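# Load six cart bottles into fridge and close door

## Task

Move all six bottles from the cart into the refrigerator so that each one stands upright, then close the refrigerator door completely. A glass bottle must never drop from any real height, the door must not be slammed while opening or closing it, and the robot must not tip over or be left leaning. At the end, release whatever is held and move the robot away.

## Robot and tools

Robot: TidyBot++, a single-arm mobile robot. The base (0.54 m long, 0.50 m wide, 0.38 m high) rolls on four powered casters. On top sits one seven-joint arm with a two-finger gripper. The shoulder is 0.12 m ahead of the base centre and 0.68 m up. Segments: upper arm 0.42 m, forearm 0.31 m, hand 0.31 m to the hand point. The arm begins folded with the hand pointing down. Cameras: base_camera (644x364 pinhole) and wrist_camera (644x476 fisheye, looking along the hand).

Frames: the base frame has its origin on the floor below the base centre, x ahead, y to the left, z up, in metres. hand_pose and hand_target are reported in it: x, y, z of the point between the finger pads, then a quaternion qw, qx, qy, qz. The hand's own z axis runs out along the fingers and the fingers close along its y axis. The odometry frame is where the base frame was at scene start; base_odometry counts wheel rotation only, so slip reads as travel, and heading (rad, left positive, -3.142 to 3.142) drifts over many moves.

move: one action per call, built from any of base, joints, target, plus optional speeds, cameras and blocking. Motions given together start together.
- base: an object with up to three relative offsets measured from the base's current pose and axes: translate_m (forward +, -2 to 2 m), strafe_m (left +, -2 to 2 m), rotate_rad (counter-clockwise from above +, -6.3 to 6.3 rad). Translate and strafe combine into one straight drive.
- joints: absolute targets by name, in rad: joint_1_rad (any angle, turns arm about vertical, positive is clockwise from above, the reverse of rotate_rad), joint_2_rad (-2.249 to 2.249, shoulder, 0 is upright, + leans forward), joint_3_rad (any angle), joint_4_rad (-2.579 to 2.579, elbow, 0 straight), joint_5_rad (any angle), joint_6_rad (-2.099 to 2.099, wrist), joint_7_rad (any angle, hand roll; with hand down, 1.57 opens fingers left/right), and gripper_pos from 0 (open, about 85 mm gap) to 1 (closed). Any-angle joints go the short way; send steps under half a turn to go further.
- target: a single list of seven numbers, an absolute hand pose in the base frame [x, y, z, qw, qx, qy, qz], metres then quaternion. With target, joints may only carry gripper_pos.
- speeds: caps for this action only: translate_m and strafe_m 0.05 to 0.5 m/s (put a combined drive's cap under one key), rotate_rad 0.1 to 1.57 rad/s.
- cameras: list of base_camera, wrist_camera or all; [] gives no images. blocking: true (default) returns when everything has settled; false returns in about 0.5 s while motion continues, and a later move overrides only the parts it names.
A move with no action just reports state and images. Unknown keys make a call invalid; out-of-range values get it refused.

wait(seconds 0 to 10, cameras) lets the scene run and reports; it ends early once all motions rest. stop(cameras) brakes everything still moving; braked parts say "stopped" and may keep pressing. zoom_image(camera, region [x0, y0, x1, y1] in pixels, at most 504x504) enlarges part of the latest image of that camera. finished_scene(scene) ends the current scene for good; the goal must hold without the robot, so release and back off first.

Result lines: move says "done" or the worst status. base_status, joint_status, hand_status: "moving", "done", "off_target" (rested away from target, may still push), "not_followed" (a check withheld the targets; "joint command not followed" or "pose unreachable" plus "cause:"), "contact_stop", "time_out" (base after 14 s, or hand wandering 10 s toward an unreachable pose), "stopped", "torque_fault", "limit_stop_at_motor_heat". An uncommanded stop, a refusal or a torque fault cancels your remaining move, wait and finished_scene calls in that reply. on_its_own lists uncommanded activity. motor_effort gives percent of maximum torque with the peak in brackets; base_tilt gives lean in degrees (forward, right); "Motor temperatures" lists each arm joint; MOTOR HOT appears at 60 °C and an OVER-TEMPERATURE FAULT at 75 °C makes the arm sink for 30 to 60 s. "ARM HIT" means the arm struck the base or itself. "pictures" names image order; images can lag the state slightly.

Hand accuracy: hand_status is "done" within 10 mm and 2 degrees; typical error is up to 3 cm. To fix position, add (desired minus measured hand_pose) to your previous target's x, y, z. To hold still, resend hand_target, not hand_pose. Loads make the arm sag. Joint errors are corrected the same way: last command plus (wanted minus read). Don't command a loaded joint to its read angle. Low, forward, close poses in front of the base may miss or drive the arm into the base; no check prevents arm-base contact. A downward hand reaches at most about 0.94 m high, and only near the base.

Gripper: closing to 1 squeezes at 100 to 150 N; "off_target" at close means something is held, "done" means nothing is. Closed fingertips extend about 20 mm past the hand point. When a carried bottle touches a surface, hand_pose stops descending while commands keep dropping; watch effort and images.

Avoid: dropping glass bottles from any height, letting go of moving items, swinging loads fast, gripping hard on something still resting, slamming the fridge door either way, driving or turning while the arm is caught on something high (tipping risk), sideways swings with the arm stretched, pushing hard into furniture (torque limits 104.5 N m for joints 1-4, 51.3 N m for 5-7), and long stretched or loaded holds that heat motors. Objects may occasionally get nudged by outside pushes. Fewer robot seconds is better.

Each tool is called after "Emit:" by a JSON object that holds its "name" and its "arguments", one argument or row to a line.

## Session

Emit:
{"name": "move", "arguments": {

}}

Scene clock: 0.00 s.
Motor temperatures (°C): [34 37 37 34 42 40 47]
base_odometry: x=+0.000 y=+0.000 heading=+0.000
base_tilt: forward=-0.2 right=+0.2
base_status: not commanded
joint_positions: joint_1_rad=+0.022 joint_2_rad=-0.315 joint_3_rad=+3.148 joint_4_rad=-2.523 joint_5_rad=+0.013 joint_6_rad=-0.854 joint_7_rad=+1.577 gripper_pos=+0.000
joint_status: not commanded
motor_effort: joint_1_rad=-2 joint_2_rad=-1 joint_3_rad=+0 joint_4_rad=+12 joint_5_rad=-1 joint_6_rad=+0 joint_7_rad=-1
hand_pose: x=+0.2660 y=-0.0056 z=+0.5845 quat_wxyz=(+0.005, +0.999, -0.007, +0.040) (m; base frame)
hand_target: x=+0.2647 y=-0.0056 z=+0.5838 quat_wxyz=(+0.005, +0.999, -0.007, +0.038) (m; base frame)
hand_status: not commanded
pictures: base_camera, wrist_camera

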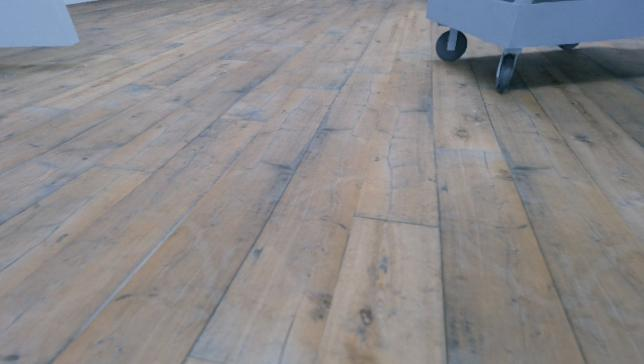

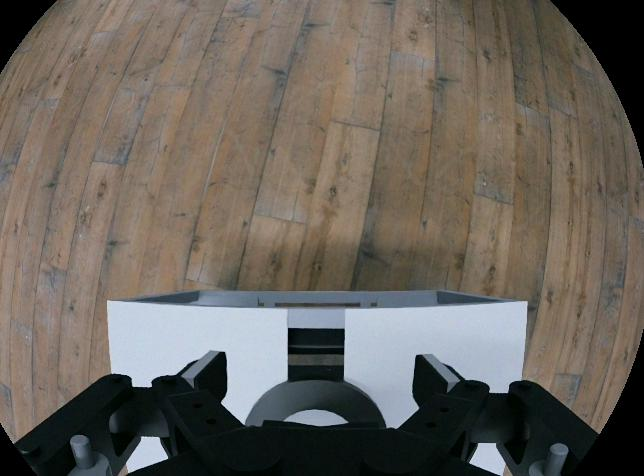

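Emit:
{"name": "move", "arguments": {
  "joints": {"joint_1_rad":0,"joint_2_rad":0.03,"joint_3_rad":3.14,"joint_4_rad":-1.03,"joint_5_rad":-0.03,"joint_6_rad":-0.7,"joint_7_rad":1.55}
}}

Emit:
{"name": "move", "arguments": {
  "base": {"rotate_rad":0.9}
}}

Scene clock: 8.07 s.
Motor temperatures (°C): [34 37 37 34 42 40 47]
move: done
base_odometry: x=+0.000 y=+0.000 heading=+0.000
base_tilt: forward=-0.1 right=+0.2
base_status: not commanded
joint_positions: joint_1_rad=+0.022 joint_2_rad=-0.006 joint_3_rad=+3.148 joint_4_rad=-1.045 joint_5_rad=+0.011 joint_6_rad=-0.755 joint_7_rad=+1.577 gripper_pos=+0.000
joint_status: all done
motor_effort: joint_1_rad=-2(3) joint_2_rad=-16(16) joint_3_rad=+0(1) joint_4_rad=+17(18) joint_5_rad=-1(2) joint_6_rad=+9(9) joint_7_rad=-1(3)
hand_pose: x=+0.6909 y=-0.0171 z=+1.1931 quat_wxyz=(+0.016, +0.781, -0.008, +0.624) (m; base frame)
hand_target: x=+0.7115 y=+0.0083 z=+1.1976 quat_wxyz=(-0.022, +0.771, -0.010, +0.637) (m; base frame)
hand_status: not commanded
pictures: base_camera, wrist_camera

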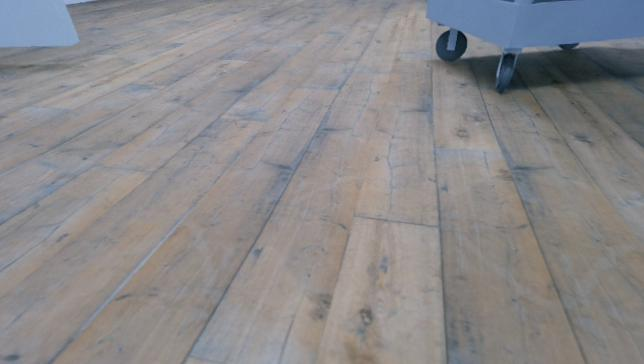

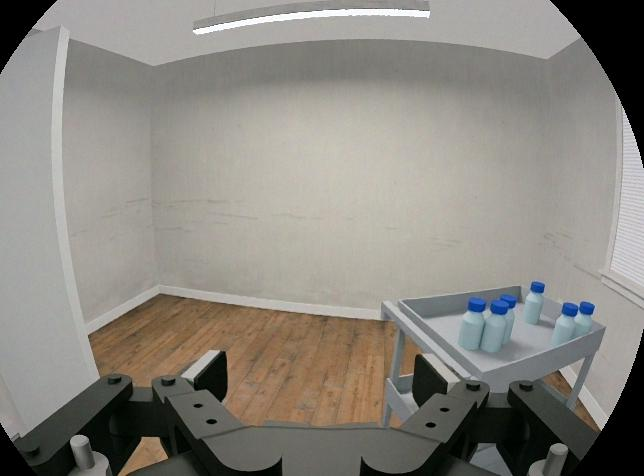

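Scene clock: 9.87 s.
Motor temperatures (°C): [34 37 37 34 42 40 47]
move: done
base_odometry: x=+0.000 y=+0.000 heading=+0.899
base_tilt: forward=-0.1 right=+0.2
base_status: done
joint_positions: joint_1_rad=+0.008 joint_2_rad=+0.007 joint_3_rad=+3.142 joint_4_rad=-1.045 joint_5_rad=+0.003 joint_6_rad=-0.754 joint_7_rad=+1.577 gripper_pos=+0.000
joint_status: not commanded
motor_effort: joint_1_rad=-2(4) joint_2_rad=-17(19) joint_3_rad=+0(2) joint_4_rad=+17(18) joint_5_rad=-1(2) joint_6_rad=+9(9) joint_7_rad=-1(2)
hand_pose: x=+0.6974 y=-0.0043 z=+1.1863 quat_wxyz=(+0.006, +0.785, -0.001, +0.619) (m; base frame)
hand_target: x=+0.7115 y=+0.0083 z=+1.1976 quat_wxyz=(-0.022, +0.771, -0.010, +0.637) (m; base frame)
hand_status: not commanded
pictures: base_camera, wrist_camera

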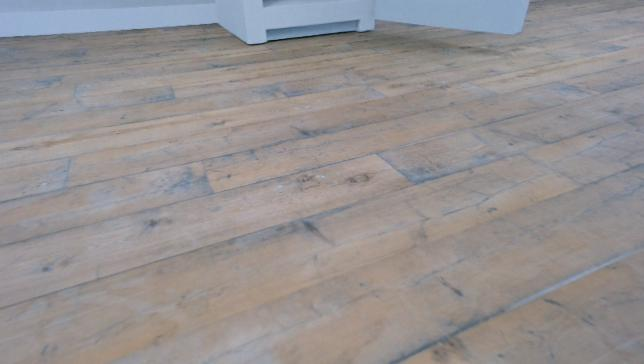

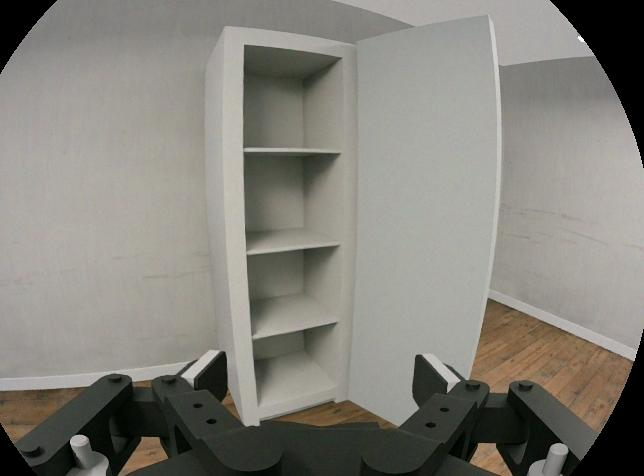

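Emit:
{"name": "zoom_image", "arguments": {
  "camera": "base_camera",
  "region": [210, 0, 540, 60]
}}

Emit:
{"name": "zoom_image", "arguments": {
  "camera": "wrist_camera",
  "region": [200, 10, 520, 430]
}}

Scaled by 1.527.

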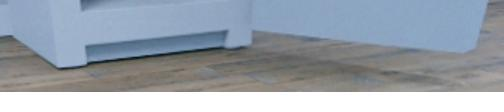

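Scaled by 1.200.

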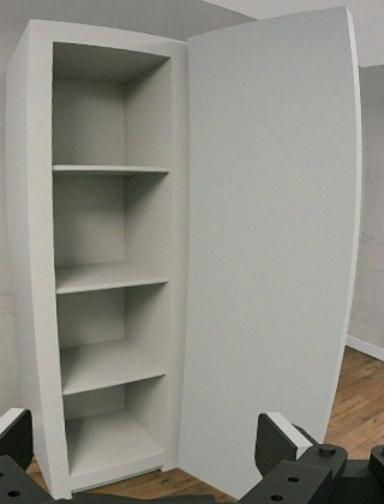

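Emit:
{"name": "move", "arguments": {
  "base": {"rotate_rad":-1.35}
}}

Emit:
{"name": "zoom_image", "arguments": {
  "camera": "wrist_camera",
  "region": [180, 240, 480, 460]
}}

Emit:
{"name": "zoom_image", "arguments": {
  "camera": "base_camera",
  "region": [130, 0, 630, 140]
}}

Scene clock: 26.30 s.
Motor temperatures (°C): [34 37 37 34 42 40 47]
move: done
base_odometry: x=+0.000 y=+0.000 heading=-0.450
base_tilt: forward=-0.1 right=+0.2
base_status: done
joint_positions: joint_1_rad=+0.007 joint_2_rad=+0.009 joint_3_rad=+3.146 joint_4_rad=-1.044 joint_5_rad=+0.001 joint_6_rad=-0.753 joint_7_rad=+1.577 gripper_pos=+0.000
joint_status: not commanded
motor_effort: joint_1_rad=-1(4) joint_2_rad=-17(19) joint_3_rad=+1(3) joint_4_rad=+17(18) joint_5_rad=-1(2) joint_6_rad=+9(9) joint_7_rad=-1(2)
hand_pose: x=+0.6986 y=-0.0055 z=+1.1856 quat_wxyz=(+0.006, +0.785, -0.002, +0.619) (m; base frame)
hand_target: x=+0.7115 y=+0.0083 z=+1.1976 quat_wxyz=(-0.022, +0.771, -0.010, +0.637) (m; base frame)
hand_status: not commanded
pictures: base_camera, wrist_camera

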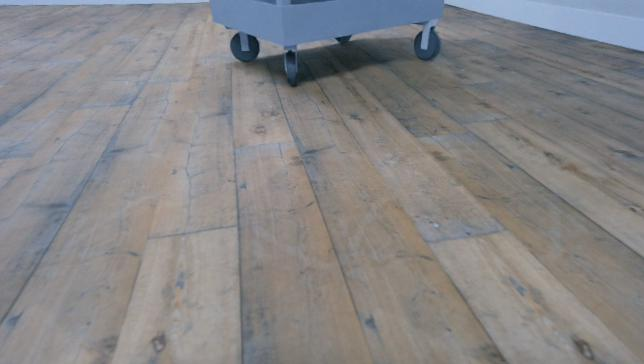

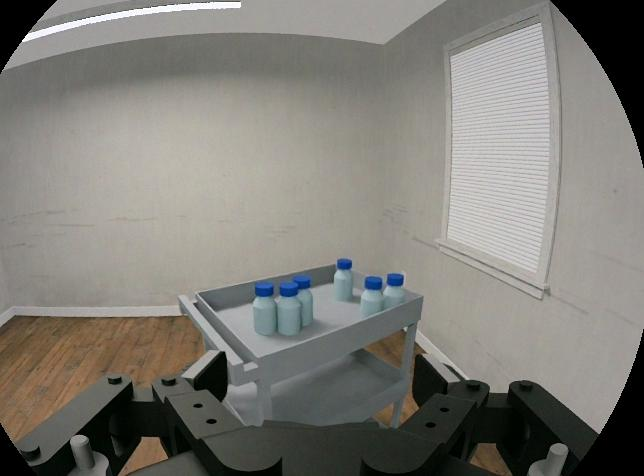

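Scaled by 1.680.

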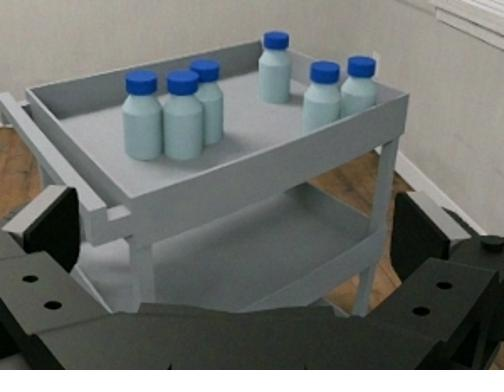

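Scaled by 1.008.

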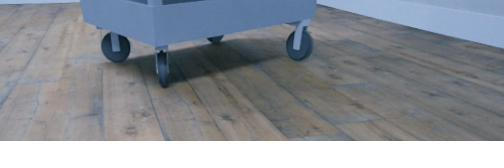

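Emit:
{"name": "move", "arguments": {
  "base": {"translate_m":0.70,"strafe_m":-0.774,"rotate_rad":0.56},
  "joints": {"joint_6_rad":-1.05}
}}

Scene clock: 68.57 s.
Motor temperatures (°C): [34 37 37 35 42 40 47]
move: done
base_odometry: x=+0.294 y=-1.002 heading=+0.111
base_tilt: forward=-0.1 right=+0.2
base_status: done
joint_positions: joint_1_rad=+0.001 joint_2_rad=+0.014 joint_3_rad=+3.140 joint_4_rad=-1.035 joint_5_rad=-0.004 joint_6_rad=-1.024 joint_7_rad=+1.577 gripper_pos=+0.000
joint_status: all done
motor_effort: joint_1_rad=-2(4) joint_2_rad=-16(19) joint_3_rad=+0(3) joint_4_rad=+16(19) joint_5_rad=-1(2) joint_6_rad=+8(10) joint_7_rad=-1(2)
hand_pose: x=+0.6701 y=+0.0024 z=+1.1097 quat_wxyz=(+0.000, +0.860, +0.003, +0.510) (m; base frame)
hand_target: x=+0.6729 y=+0.0103 z=+1.0963 quat_wxyz=(-0.021, +0.870, -0.008, +0.493) (m; base frame)
hand_status: not commanded
pictures: base_camera, wrist_camera

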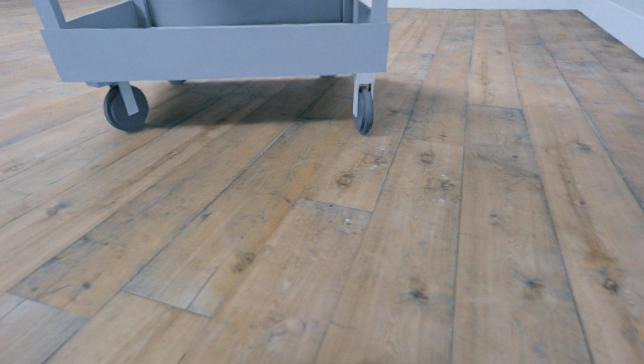

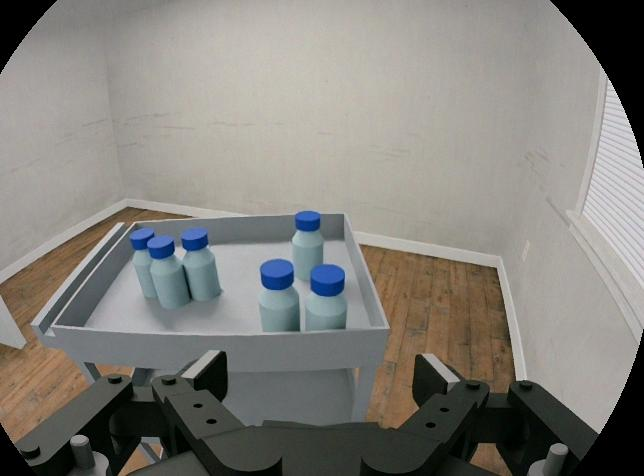

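Emit:
{"name": "move", "arguments": {
  "base": {"translate_m":0.2,"strafe_m":-0.03},
  "speeds": {"translate_m":0.25},
  "joints": {"gripper_pos":0.2,"joint_4_rad":-1.25,"joint_6_rad":-0.85}
}}

Scene clock: 78.83 s.
Motor temperatures (°C): [34 37 37 35 42 40 47]
move: done
base_odometry: x=+0.496 y=-1.010 heading=+0.110
base_tilt: forward=-0.1 right=+0.2
base_status: done
joint_positions: joint_1_rad=+0.001 joint_2_rad=+0.018 joint_3_rad=+3.140 joint_4_rad=-1.222 joint_5_rad=-0.004 joint_6_rad=-0.903 joint_7_rad=+1.577 gripper_pos=+0.200
joint_status: all done
motor_effort: joint_1_rad=-1(2) joint_2_rad=-18(21) joint_3_rad=+0(1) joint_4_rad=+18(19) joint_5_rad=-1(2) joint_6_rad=+7(9) joint_7_rad=-1(2)
hand_pose: x=+0.6857 y=+0.0023 z=+1.0357 quat_wxyz=(+0.000, +0.878, +0.003, +0.478) (m; base frame)
hand_target: x=+0.6966 y=+0.0093 z=+1.0275 quat_wxyz=(-0.020, +0.875, -0.012, +0.484) (m; base frame)
hand_status: not commanded
pictures: base_camera, wrist_camera

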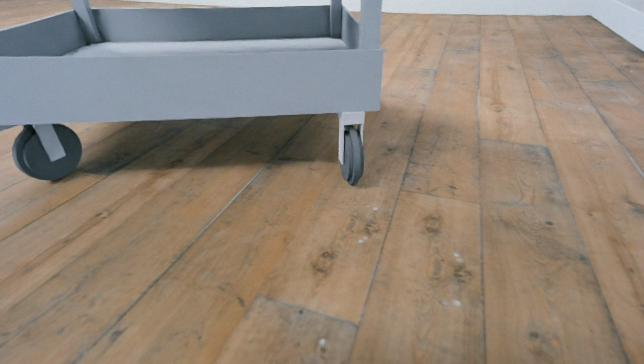

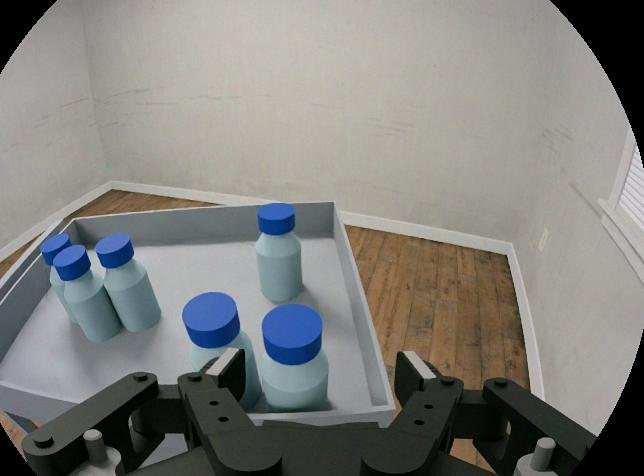

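Emit:
{"name": "move", "arguments": {
  "base": {"translate_m":0.1,"strafe_m":0.0175},
  "speeds": {"translate_m":0.2},
  "joints": {"gripper_pos":0.27}
}}

Scene clock: 95.40 s.
Motor temperatures (°C): [34 37 37 35 42 40 47]
move: done
base_odometry: x=+0.594 y=-0.981 heading=+0.110
base_tilt: forward=-0.1 right=+0.2
base_status: done
joint_positions: joint_1_rad=+0.001 joint_2_rad=+0.020 joint_3_rad=+3.140 joint_4_rad=-1.222 joint_5_rad=-0.004 joint_6_rad=-0.901 joint_7_rad=+1.577 gripper_pos=+0.270
joint_status: all done
motor_effort: joint_1_rad=-2(3) joint_2_rad=-18(20) joint_3_rad=+0(1) joint_4_rad=+18(18) joint_5_rad=-1(2) joint_6_rad=+8(8) joint_7_rad=-1(2)
hand_pose: x=+0.6866 y=+0.0023 z=+1.0356 quat_wxyz=(+0.000, +0.878, +0.003, +0.479) (m; base frame)
hand_target: x=+0.6966 y=+0.0093 z=+1.0275 quat_wxyz=(-0.020, +0.875, -0.012, +0.484) (m; base frame)
hand_status: not commanded
pictures: base_camera, wrist_camera

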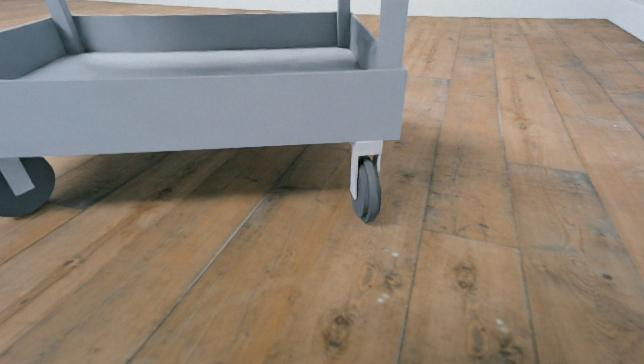

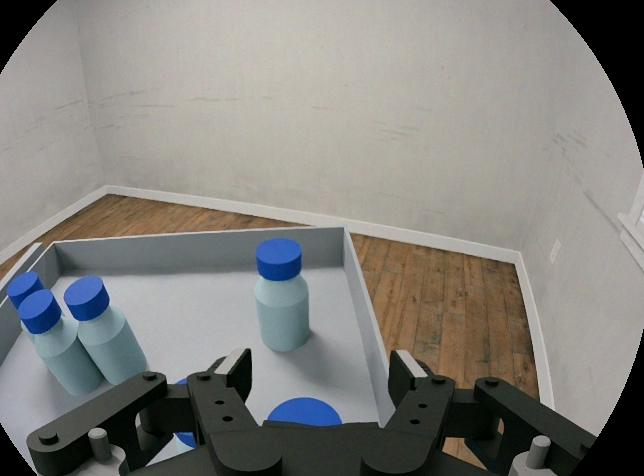

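Emit:
{"name": "move", "arguments": {
  "base": {"strafe_m":0.006},
  "joints": {"joint_2_rad":0.0,"joint_4_rad":-1.45,"joint_6_rad":-0.68}
}}

Scene clock: 103.10 s.
Motor temperatures (°C): [34 38 37 35 42 40 47]
move: done
base_odometry: x=+0.593 y=-0.975 heading=+0.110
base_tilt: forward=-0.1 right=+0.2
base_status: done
joint_positions: joint_1_rad=+0.001 joint_2_rad=+0.020 joint_3_rad=+3.140 joint_4_rad=-1.420 joint_5_rad=-0.004 joint_6_rad=-0.737 joint_7_rad=+1.577 gripper_pos=+0.270
joint_status: all done
motor_effort: joint_1_rad=-2(4) joint_2_rad=-18(20) joint_3_rad=+1(3) joint_4_rad=+18(20) joint_5_rad=-1(2) joint_6_rad=+7(9) joint_7_rad=-1(1)
hand_pose: x=+0.6949 y=+0.0022 z=+0.9665 quat_wxyz=(+0.000, +0.886, +0.002, +0.464) (m; base frame)
hand_target: x=+0.6949 y=+0.0081 z=+0.9754 quat_wxyz=(-0.019, +0.875, -0.014, +0.484) (m; base frame)
hand_status: not commanded
pictures: base_camera, wrist_camera

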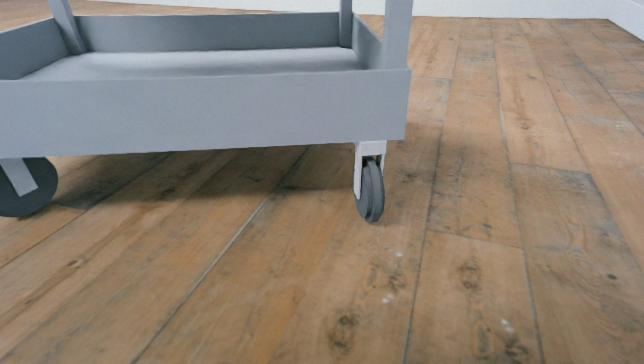

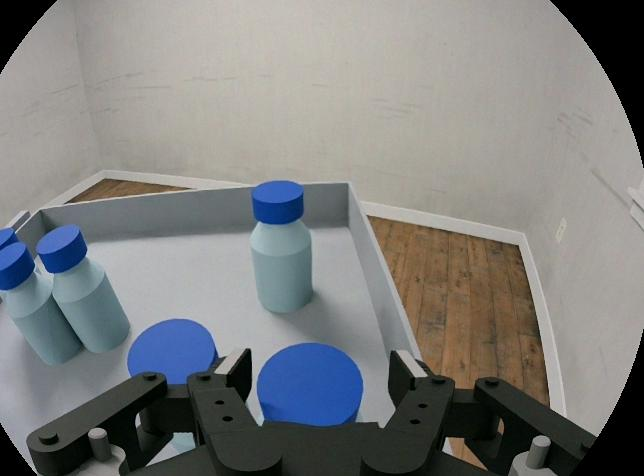

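Emit:
{"name": "move", "arguments": {
  "base": {"strafe_m":0.003},
  "joints": {"joint_4_rad":-1.6,"joint_6_rad":-0.56},
  "cameras": ["wrist_camera"]
}}

Scene clock: 108.30 s.
Motor temperatures (°C): [34 38 37 35 42 40 47]
move: done
base_odometry: x=+0.593 y=-0.973 heading=+0.110
base_tilt: forward=-0.1 right=+0.2
base_status: done
joint_positions: joint_1_rad=+0.001 joint_2_rad=+0.019 joint_3_rad=+3.140 joint_4_rad=-1.571 joint_5_rad=-0.005 joint_6_rad=-0.615 joint_7_rad=+1.577 gripper_pos=+0.270
joint_status: all done
motor_effort: joint_1_rad=-1(3) joint_2_rad=-18(20) joint_3_rad=+1(2) joint_4_rad=+18(20) joint_5_rad=-1(2) joint_6_rad=+7(9) joint_7_rad=-1(2)
hand_pose: x=+0.6918 y=+0.0023 z=+0.9121 quat_wxyz=(-0.001, +0.892, +0.002, +0.451) (m; base frame)
hand_target: x=+0.6920 y=+0.0072 z=+0.9205 quat_wxyz=(-0.018, +0.882, -0.016, +0.471) (m; base frame)
hand_status: not commanded
pictures: wrist_camera

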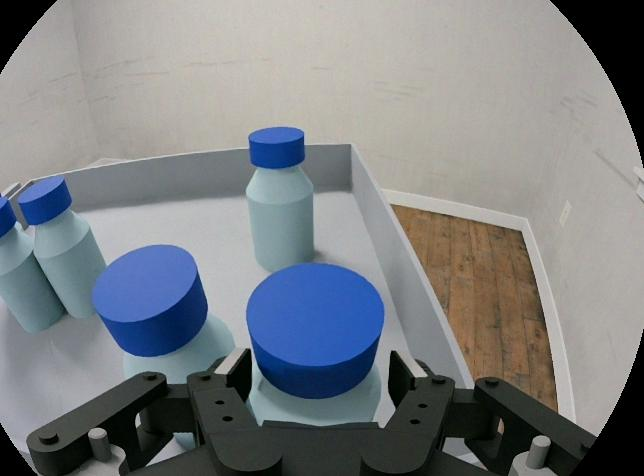

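Emit:
{"name": "move", "arguments": {
  "base": {"strafe_m":0.004},
  "joints": {"joint_2_rad":-0.01,"joint_4_rad":-1.66,"joint_6_rad":-0.42},
  "cameras": ["wrist_camera"]
}}

Scene clock: 114.87 s.
Motor temperatures (°C): [34 38 37 35 42 40 47]
move: done
base_odometry: x=+0.593 y=-0.969 heading=+0.109
base_tilt: forward=-0.1 right=+0.2
base_status: done
joint_positions: joint_1_rad=+0.001 joint_2_rad=+0.016 joint_3_rad=+3.140 joint_4_rad=-1.629 joint_5_rad=-0.005 joint_6_rad=-0.472 joint_7_rad=+1.577 gripper_pos=+0.270
joint_status: all done
motor_effort: joint_1_rad=-1(4) joint_2_rad=-18(19) joint_3_rad=+0(3) joint_4_rad=+18(19) joint_5_rad=-1(2) joint_6_rad=+8(8) joint_7_rad=-1(2)
hand_pose: x=+0.7053 y=+0.0022 z=+0.9170 quat_wxyz=(-0.001, +0.872, +0.001, +0.490) (m; base frame)
hand_target: x=+0.7014 y=+0.0061 z=+0.9287 quat_wxyz=(-0.018, +0.860, -0.017, +0.510) (m; base frame)
hand_status: not commanded
pictures: wrist_camera

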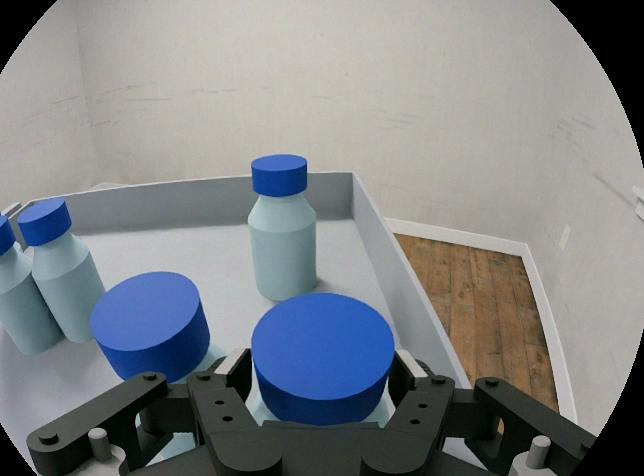

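Emit:
{"name": "move", "arguments": {
  "joints": {"gripper_pos":0.65},
  "cameras": ["wrist_camera"]
}}

Emit:
{"name": "move", "arguments": {
  "joints": {"joint_2_rad":0.03,"joint_4_rad":-1.0,"joint_6_rad":-1.09}
}}

Scene clock: 118.33 s.
Motor temperatures (°C): [34 38 37 35 42 40 47]
move: off_target
base_odometry: x=+0.593 y=-0.969 heading=+0.109
base_tilt: forward=-0.1 right=+0.2
base_status: not commanded
joint_positions: joint_1_rad=+0.001 joint_2_rad=+0.016 joint_3_rad=+3.140 joint_4_rad=-1.630 joint_5_rad=-0.005 joint_6_rad=-0.471 joint_7_rad=+1.577 gripper_pos=+0.432
joint_status: gripper_pos off_target (ended at +0.432, target +0.650)
motor_effort: joint_1_rad=-2(3) joint_2_rad=-18(19) joint_3_rad=+0(1) joint_4_rad=+19(19) joint_5_rad=-1(1) joint_6_rad=+8(9) joint_7_rad=-1(2)
hand_pose: x=+0.7052 y=+0.0022 z=+0.9175 quat_wxyz=(-0.001, +0.872, +0.001, +0.490) (m; base frame)
hand_target: x=+0.7014 y=+0.0061 z=+0.9287 quat_wxyz=(-0.018, +0.860, -0.017, +0.510) (m; base frame)
hand_status: not commanded
pictures: wrist_camera

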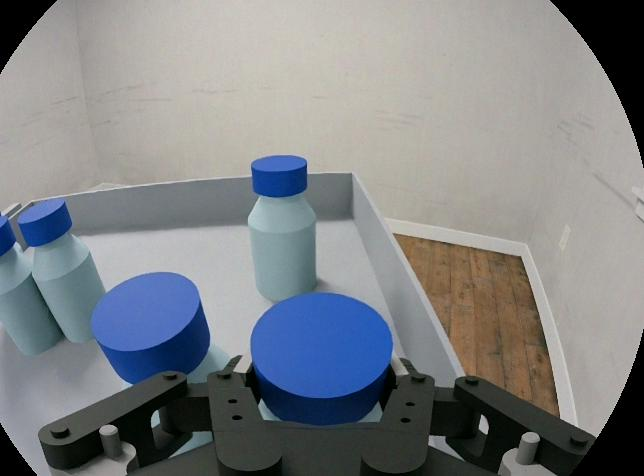

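Scene clock: 120.57 s.
Motor temperatures (°C): [34 38 37 35 42 40 47]
move: done
base_odometry: x=+0.593 y=-0.969 heading=+0.109
base_tilt: forward=-0.1 right=+0.2
base_status: not commanded
joint_positions: joint_1_rad=+0.001 joint_2_rad=+0.018 joint_3_rad=+3.140 joint_4_rad=-1.039 joint_5_rad=-0.005 joint_6_rad=-1.046 joint_7_rad=+1.577 gripper_pos=+0.432
joint_status: all done
motor_effort: joint_1_rad=-2(3) joint_2_rad=-21(24) joint_3_rad=+0(1) joint_4_rad=+20(25) joint_5_rad=-1(2) joint_6_rad=+12(13) joint_7_rad=-1(2)
hand_pose: x=+0.6683 y=+0.0029 z=+1.0993 quat_wxyz=(-0.001, +0.868, +0.003, +0.496) (m; base frame)
hand_target: x=+0.6665 y=+0.0105 z=+1.1018 quat_wxyz=(-0.020, +0.872, -0.008, +0.489) (m; base frame)
hand_status: not commanded
pictures: base_camera, wrist_camera

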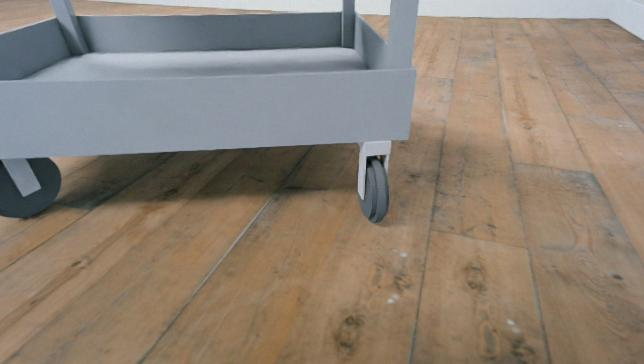

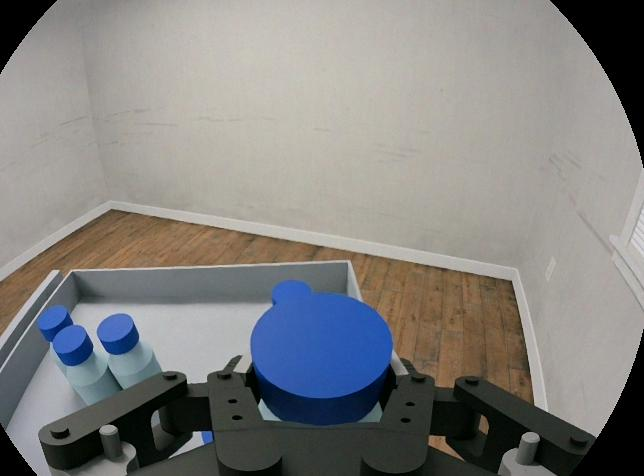

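Emit:
{"name": "move", "arguments": {
  "base": {"translate_m":-0.3},
  "speeds": {"translate_m":0.3},
  "cameras": []
}}

Emit:
{"name": "move", "arguments": {
  "base": {"translate_m":0.836,"strafe_m":1.316,"rotate_rad":1.274},
  "speeds": {"translate_m":0.4,"rotate_rad":0.8},
  "joints": {"joint_2_rad":0.18,"joint_4_rad":-0.69,"joint_6_rad":-1.2}
}}

Emit:
{"name": "zoom_image", "arguments": {
  "camera": "base_camera",
  "region": [130, 40, 510, 160]
}}

Scene clock: 130.63 s.
Motor temperatures (°C): [34 38 37 35 42 40 47]
move: done
base_odometry: x=+0.295 y=-1.001 heading=+0.109
base_tilt: forward=-0.1 right=+0.2
base_status: done
joint_positions: joint_1_rad=+0.001 joint_2_rad=+0.032 joint_3_rad=+3.140 joint_4_rad=-1.037 joint_5_rad=-0.005 joint_6_rad=-1.053 joint_7_rad=+1.577 gripper_pos=+0.432
joint_status: not commanded
motor_effort: joint_1_rad=-2(3) joint_2_rad=-21(24) joint_3_rad=+0(1) joint_4_rad=+20(21) joint_5_rad=-1(2) joint_6_rad=+11(12) joint_7_rad=-1(2)
hand_pose: x=+0.6733 y=+0.0029 z=+1.0906 quat_wxyz=(-0.001, +0.873, +0.003, +0.488) (m; base frame)
hand_target: x=+0.6665 y=+0.0105 z=+1.1018 quat_wxyz=(-0.020, +0.872, -0.008, +0.489) (m; base frame)
hand_status: not commanded
pictures: none
No camera images: "cameras" was empty.

Scene clock: 135.67 s.
Motor temperatures (°C): [34 38 37 35 42 40 47]
move: done
base_odometry: x=+0.982 y=+0.399 heading=+1.384
base_tilt: forward=-0.1 right=+0.2
base_status: done
joint_positions: joint_1_rad=+0.002 joint_2_rad=+0.184 joint_3_rad=+3.144 joint_4_rad=-0.728 joint_5_rad=-0.008 joint_6_rad=-1.161 joint_7_rad=+1.577 gripper_pos=+0.432
joint_status: all done
motor_effort: joint_1_rad=-2(7) joint_2_rad=-25(28) joint_3_rad=+0(5) joint_4_rad=+19(21) joint_5_rad=-1(4) joint_6_rad=+11(13) joint_7_rad=-1(2)
hand_pose: x=+0.7177 y=+0.0012 z=+1.1380 quat_wxyz=(-0.001, +0.861, +0.001, +0.509) (m; base frame)
hand_target: x=+0.7078 y=+0.0108 z=+1.1496 quat_wxyz=(-0.021, +0.860, -0.006, +0.510) (m; base frame)
hand_status: not commanded
pictures: base_camera, wrist_camera

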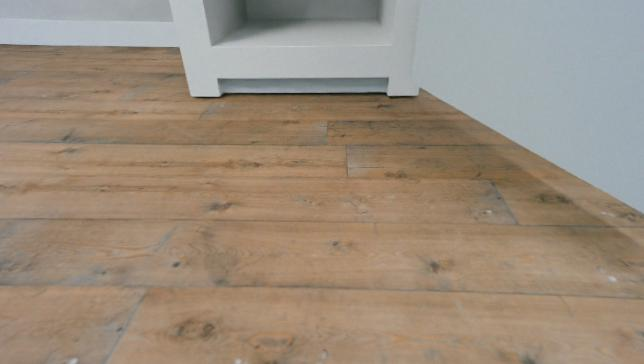

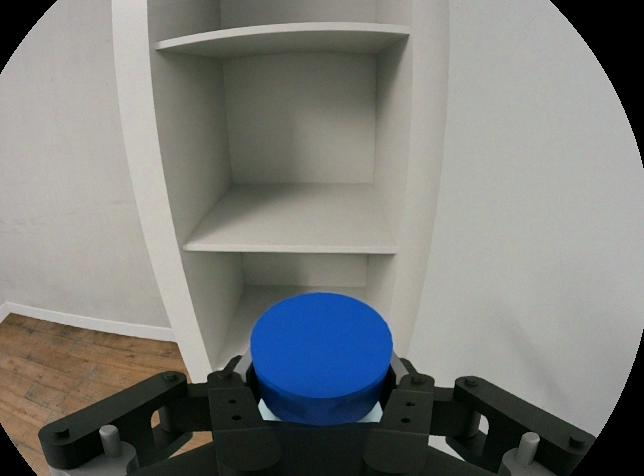

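Scaled by 1.326.

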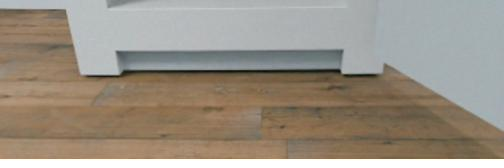

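Emit:
{"name": "move", "arguments": {
  "base": {"translate_m":0.35,"strafe_m":0.185,"rotate_rad":0.012},
  "speeds": {"translate_m":0.3}
}}

Scene clock: 158.43 s.
Motor temperatures (°C): [34 39 37 36 42 40 47]
move: done
base_odometry: x=+0.865 y=+0.777 heading=+1.396
base_tilt: forward=-0.1 right=+0.2
base_status: done
joint_positions: joint_1_rad=+0.002 joint_2_rad=+0.187 joint_3_rad=+3.144 joint_4_rad=-0.726 joint_5_rad=-0.009 joint_6_rad=-1.163 joint_7_rad=+1.577 gripper_pos=+0.432
joint_status: not commanded
motor_effort: joint_1_rad=-1(4) joint_2_rad=-26(29) joint_3_rad=+0(2) joint_4_rad=+19(20) joint_5_rad=-1(3) joint_6_rad=+12(13) joint_7_rad=-1(2)
hand_pose: x=+0.7183 y=+0.0015 z=+1.1371 quat_wxyz=(-0.002, +0.861, +0.001, +0.508) (m; base frame)
hand_target: x=+0.7078 y=+0.0108 z=+1.1496 quat_wxyz=(-0.021, +0.860, -0.006, +0.510) (m; base frame)
hand_status: not commanded
pictures: base_camera, wrist_camera

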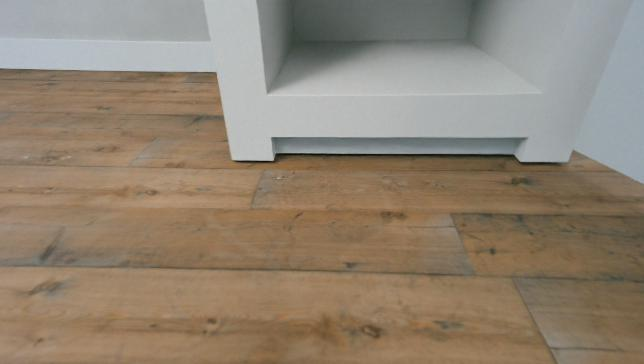

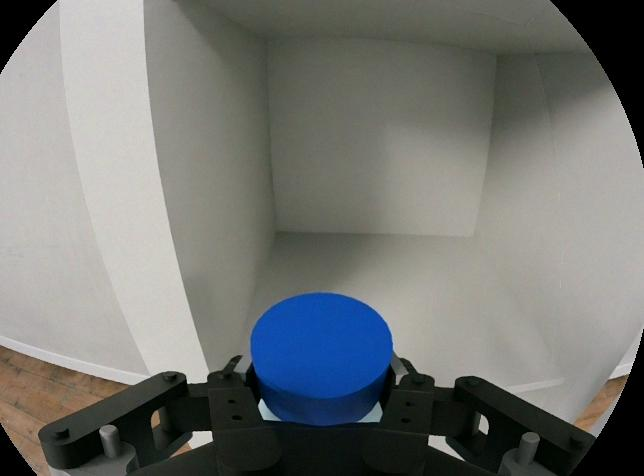

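Emit:
{"name": "move", "arguments": {
  "base": {"translate_m":0.245},
  "speeds": {"translate_m":0.2},
  "joints": {"joint_4_rad":-0.88,"joint_6_rad":-0.98}
}}

Emit:
{"name": "move", "arguments": {
  "joints": {"joint_4_rad":-1.0,"joint_6_rad":-0.86}
}}

Scene clock: 166.80 s.
Motor temperatures (°C): [34 39 37 36 42 40 47]
move: done
base_odometry: x=+0.908 y=+1.018 heading=+1.396
base_tilt: forward=-0.1 right=+0.2
base_status: done
joint_positions: joint_1_rad=+0.002 joint_2_rad=+0.191 joint_3_rad=+3.144 joint_4_rad=-0.875 joint_5_rad=-0.009 joint_6_rad=-1.056 joint_7_rad=+1.577 gripper_pos=+0.432
joint_status: all done
motor_effort: joint_1_rad=-1(4) joint_2_rad=-27(30) joint_3_rad=+0(2) joint_4_rad=+20(22) joint_5_rad=-1(2) joint_6_rad=+12(13) joint_7_rad=-1(2)
hand_pose: x=+0.7393 y=+0.0012 z=+1.0837 quat_wxyz=(-0.002, +0.873, +0.001, +0.488) (m; base frame)
hand_target: x=+0.7461 y=+0.0100 z=+1.1088 quat_wxyz=(-0.021, +0.852, -0.009, +0.523) (m; base frame)
hand_status: not commanded
pictures: base_camera, wrist_camera

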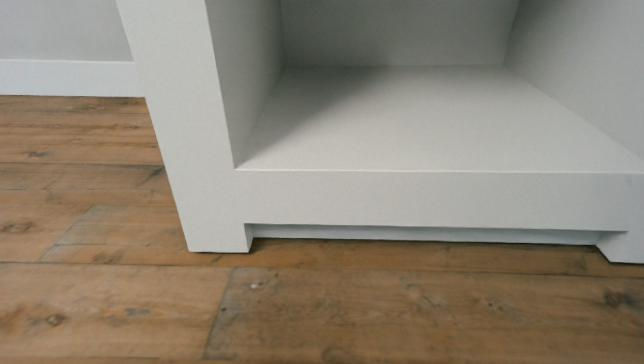

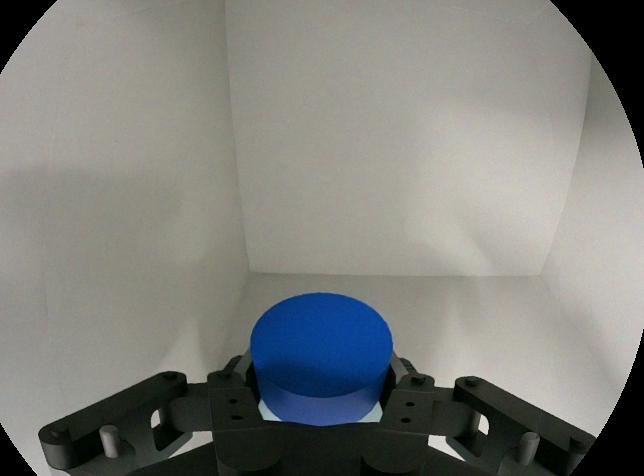

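Scene clock: 167.77 s.
Motor temperatures (°C): [34 39 37 36 42 40 47]
move: done
base_odometry: x=+0.908 y=+1.018 heading=+1.396
base_tilt: forward=-0.1 right=+0.2
base_status: not commanded
joint_positions: joint_1_rad=+0.002 joint_2_rad=+0.191 joint_3_rad=+3.144 joint_4_rad=-0.988 joint_5_rad=-0.009 joint_6_rad=-0.941 joint_7_rad=+1.577 gripper_pos=+0.432
joint_status: all done
motor_effort: joint_1_rad=-2(2) joint_2_rad=-27(29) joint_3_rad=-1(1) joint_4_rad=+21(22) joint_5_rad=-1(2) joint_6_rad=+12(13) joint_7_rad=-2(2)
hand_pose: x=+0.7551 y=+0.0010 z=+1.0522 quat_wxyz=(-0.002, +0.872, +0.000, +0.489) (m; base frame)
hand_target: x=+0.7626 y=+0.0093 z=+1.0748 quat_wxyz=(-0.021, +0.852, -0.011, +0.523) (m; base frame)
hand_status: not commanded
pictures: base_camera, wrist_camera

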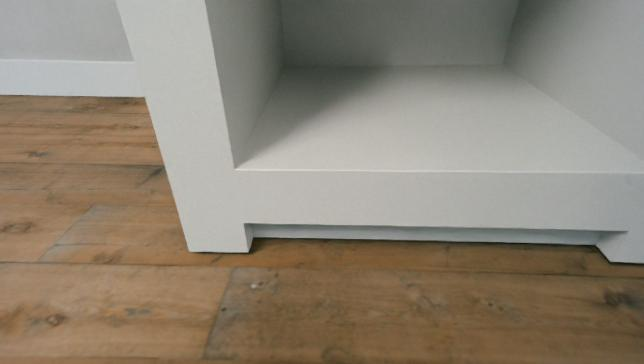

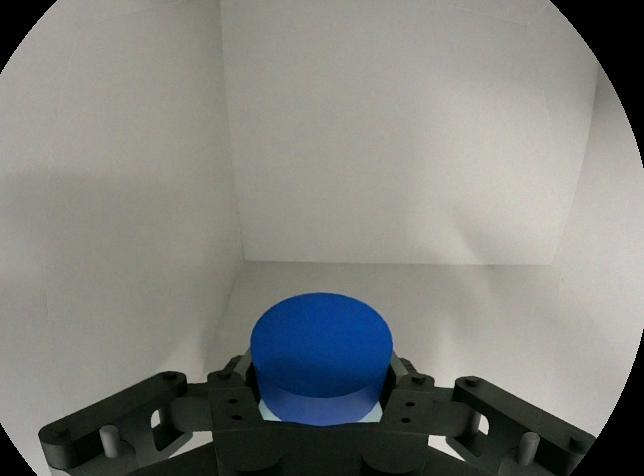

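Emit:
{"name": "move", "arguments": {
  "joints": {"joint_4_rad":-1.03,"joint_6_rad":-0.83},
  "cameras": []
}}

Emit:
{"name": "move", "arguments": {
  "joints": {"joint_4_rad":-1.055,"joint_6_rad":-0.805},
  "cameras": []
}}

Emit:
{"name": "move", "arguments": {
  "joints": {"joint_4_rad":-1.075,"joint_6_rad":-0.785},
  "cameras": ["wrist_camera"]
}}

Scene clock: 172.10 s.
Motor temperatures (°C): [34 39 37 36 42 40 47]
move: done
base_odometry: x=+0.908 y=+1.018 heading=+1.396
base_tilt: forward=-0.1 right=+0.2
base_status: not commanded
joint_positions: joint_1_rad=+0.002 joint_2_rad=+0.191 joint_3_rad=+3.144 joint_4_rad=-1.009 joint_5_rad=-0.009 joint_6_rad=-0.900 joint_7_rad=+1.577 gripper_pos=+0.432
joint_status: all done
motor_effort: joint_1_rad=-1(2) joint_2_rad=-24(27) joint_3_rad=+0(1) joint_4_rad=+19(21) joint_5_rad=-1(2) joint_6_rad=+10(12) joint_7_rad=-1(2)
hand_pose: x=+0.7606 y=+0.0009 z=+1.0517 quat_wxyz=(-0.002, +0.867, +0.000, +0.498) (m; base frame)
hand_target: x=+0.7660 y=+0.0091 z=+1.0661 quat_wxyz=(-0.021, +0.852, -0.011, +0.523) (m; base frame)
hand_status: not commanded
pictures: none
No camera images: "cameras" was empty.

Scene clock: 172.70 s.
Motor temperatures (°C): [34 39 37 36 42 40 47]
move: done
base_odometry: x=+0.908 y=+1.018 heading=+1.396
base_tilt: forward=-0.1 right=+0.2
base_status: not commanded
joint_positions: joint_1_rad=+0.002 joint_2_rad=+0.189 joint_3_rad=+3.144 joint_4_rad=-1.026 joint_5_rad=-0.009 joint_6_rad=-0.869 joint_7_rad=+1.577 gripper_pos=+0.432
joint_status: all done
motor_effort: joint_1_rad=-2(2) joint_2_rad=-22(24) joint_3_rad=+0(1) joint_4_rad=+18(20) joint_5_rad=-1(2) joint_6_rad=+10(11) joint_7_rad=-1(2)
hand_pose: x=+0.7642 y=+0.0008 z=+1.0515 quat_wxyz=(-0.002, +0.863, +0.000, +0.504) (m; base frame)
hand_target: x=+0.7687 y=+0.0090 z=+1.0587 quat_wxyz=(-0.021, +0.852, -0.011, +0.523) (m; base frame)
hand_status: not commanded
pictures: none
No camera images: "cameras" was empty.

Scene clock: 173.27 s.
Motor temperatures (°C): [34 39 37 36 42 40 47]
move: done
base_odometry: x=+0.908 y=+1.018 heading=+1.396
base_tilt: forward=-0.1 right=+0.2
base_status: not commanded
joint_positions: joint_1_rad=+0.002 joint_2_rad=+0.187 joint_3_rad=+3.144 joint_4_rad=-1.040 joint_5_rad=-0.009 joint_6_rad=-0.844 joint_7_rad=+1.577 gripper_pos=+0.432
joint_status: all done
motor_effort: joint_1_rad=-1(1) joint_2_rad=-20(22) joint_3_rad=+1(1) joint_4_rad=+17(18) joint_5_rad=+0(1) joint_6_rad=+9(10) joint_7_rad=-1(1)
hand_pose: x=+0.7664 y=+0.0007 z=+1.0519 quat_wxyz=(-0.002, +0.860, +0.000, +0.510) (m; base frame)
hand_target: x=+0.7707 y=+0.0089 z=+1.0527 quat_wxyz=(-0.021, +0.852, -0.012, +0.523) (m; base frame)
hand_status: not commanded
pictures: wrist_camera

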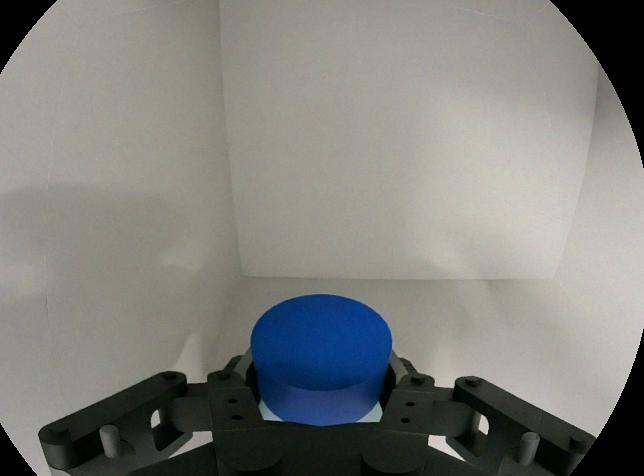

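Emit:
{"name": "move", "arguments": {
  "joints": {"joint_4_rad":-1.06,"joint_6_rad":-0.90},
  "cameras": []
}}

Emit:
{"name": "move", "arguments": {
  "joints": {"gripper_pos":0.3},
  "cameras": ["wrist_camera"]
}}

Scene clock: 177.27 s.
Motor temperatures (°C): [34 39 37 36 42 40 47]
move: done
base_odometry: x=+0.908 y=+1.018 heading=+1.396
base_tilt: forward=-0.1 right=+0.2
base_status: not commanded
joint_positions: joint_1_rad=+0.002 joint_2_rad=+0.182 joint_3_rad=+3.144 joint_4_rad=-1.031 joint_5_rad=-0.010 joint_6_rad=-0.875 joint_7_rad=+1.577 gripper_pos=+0.432
joint_status: all done
motor_effort: joint_1_rad=-2(3) joint_2_rad=-22(24) joint_3_rad=+0(1) joint_4_rad=+15(17) joint_5_rad=-2(2) joint_6_rad=+4(9) joint_7_rad=-2(2)
hand_pose: x=+0.7604 y=+0.0009 z=+1.0520 quat_wxyz=(-0.002, +0.864, +0.000, +0.503) (m; base frame)
hand_target: x=+0.7538 y=+0.0096 z=+1.0302 quat_wxyz=(-0.020, +0.877, -0.011, +0.480) (m; base frame)
hand_status: not commanded
pictures: none
No camera images: "cameras" was empty.

Scene clock: 178.00 s.
Motor temperatures (°C): [34 39 37 36 42 40 47]
move: done
base_odometry: x=+0.908 y=+1.018 heading=+1.396
base_tilt: forward=-0.1 right=+0.2
base_status: not commanded
joint_positions: joint_1_rad=+0.002 joint_2_rad=+0.182 joint_3_rad=+3.144 joint_4_rad=-1.036 joint_5_rad=-0.010 joint_6_rad=-0.875 joint_7_rad=+1.577 gripper_pos=+0.300
joint_status: all done
motor_effort: joint_1_rad=-2(3) joint_2_rad=-23(23) joint_3_rad=+0(1) joint_4_rad=+18(18) joint_5_rad=-1(2) joint_6_rad=+8(8) joint_7_rad=-2(2)
hand_pose: x=+0.7601 y=+0.0009 z=+1.0490 quat_wxyz=(-0.002, +0.866, +0.000, +0.501) (m; base frame)
hand_target: x=+0.7538 y=+0.0096 z=+1.0302 quat_wxyz=(-0.020, +0.877, -0.011, +0.480) (m; base frame)
hand_status: not commanded
pictures: wrist_camera

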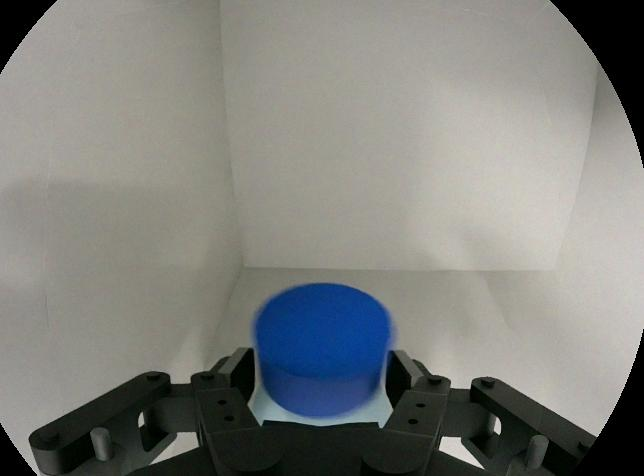

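Emit:
{"name": "move", "arguments": {
  "joints": {"gripper_pos":0.12},
  "cameras": ["wrist_camera"]
}}

Emit:
{"name": "move", "arguments": {
  "base": {"translate_m":-0.15},
  "speeds": {"translate_m":0.15}
}}

Scene clock: 181.27 s.
Motor temperatures (°C): [34 39 37 36 42 40 47]
move: done
base_odometry: x=+0.908 y=+1.018 heading=+1.396
base_tilt: forward=-0.1 right=+0.2
base_status: not commanded
joint_positions: joint_1_rad=+0.002 joint_2_rad=+0.182 joint_3_rad=+3.144 joint_4_rad=-1.036 joint_5_rad=-0.010 joint_6_rad=-0.875 joint_7_rad=+1.577 gripper_pos=+0.120
joint_status: all done
motor_effort: joint_1_rad=-1(2) joint_2_rad=-23(23) joint_3_rad=+0(1) joint_4_rad=+18(18) joint_5_rad=-1(2) joint_6_rad=+8(8) joint_7_rad=-1(2)
hand_pose: x=+0.7601 y=+0.0009 z=+1.0490 quat_wxyz=(-0.002, +0.866, +0.000, +0.501) (m; base frame)
hand_target: x=+0.7538 y=+0.0096 z=+1.0302 quat_wxyz=(-0.020, +0.877, -0.011, +0.480) (m; base frame)
hand_status: not commanded
pictures: wrist_camera

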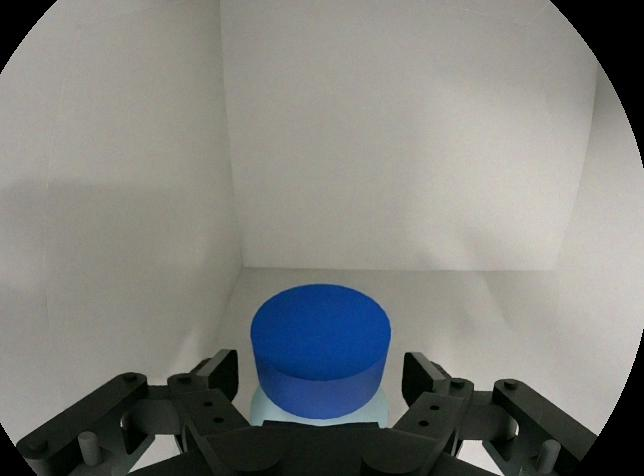

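Scene clock: 182.93 s.
Motor temperatures (°C): [34 39 37 36 42 40 47]
move: done
base_odometry: x=+0.881 y=+0.870 heading=+1.396
base_tilt: forward=-0.1 right=+0.2
base_status: done
joint_positions: joint_1_rad=+0.002 joint_2_rad=+0.181 joint_3_rad=+3.144 joint_4_rad=-1.036 joint_5_rad=-0.010 joint_6_rad=-0.875 joint_7_rad=+1.577 gripper_pos=+0.120
joint_status: not commanded
motor_effort: joint_1_rad=-2(3) joint_2_rad=-23(27) joint_3_rad=-1(1) joint_4_rad=+18(18) joint_5_rad=-1(2) joint_6_rad=+8(8) joint_7_rad=-2(2)
hand_pose: x=+0.7598 y=+0.0009 z=+1.0495 quat_wxyz=(-0.002, +0.865, +0.000, +0.501) (m; base frame)
hand_target: x=+0.7538 y=+0.0096 z=+1.0302 quat_wxyz=(-0.020, +0.877, -0.011, +0.480) (m; base frame)
hand_status: not commanded
pictures: base_camera, wrist_camera

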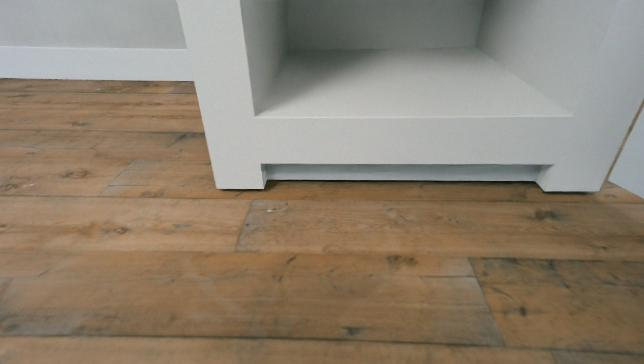

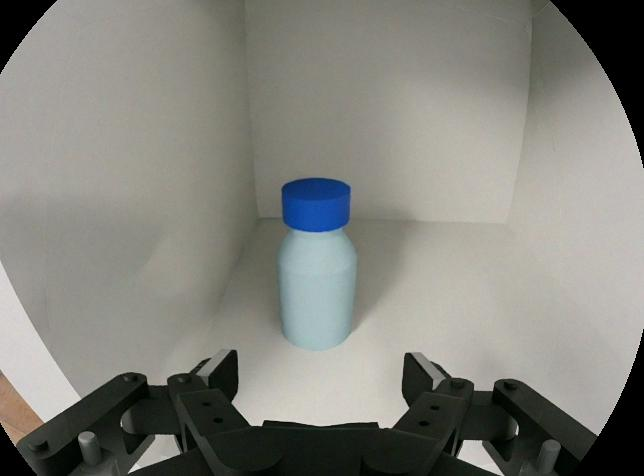

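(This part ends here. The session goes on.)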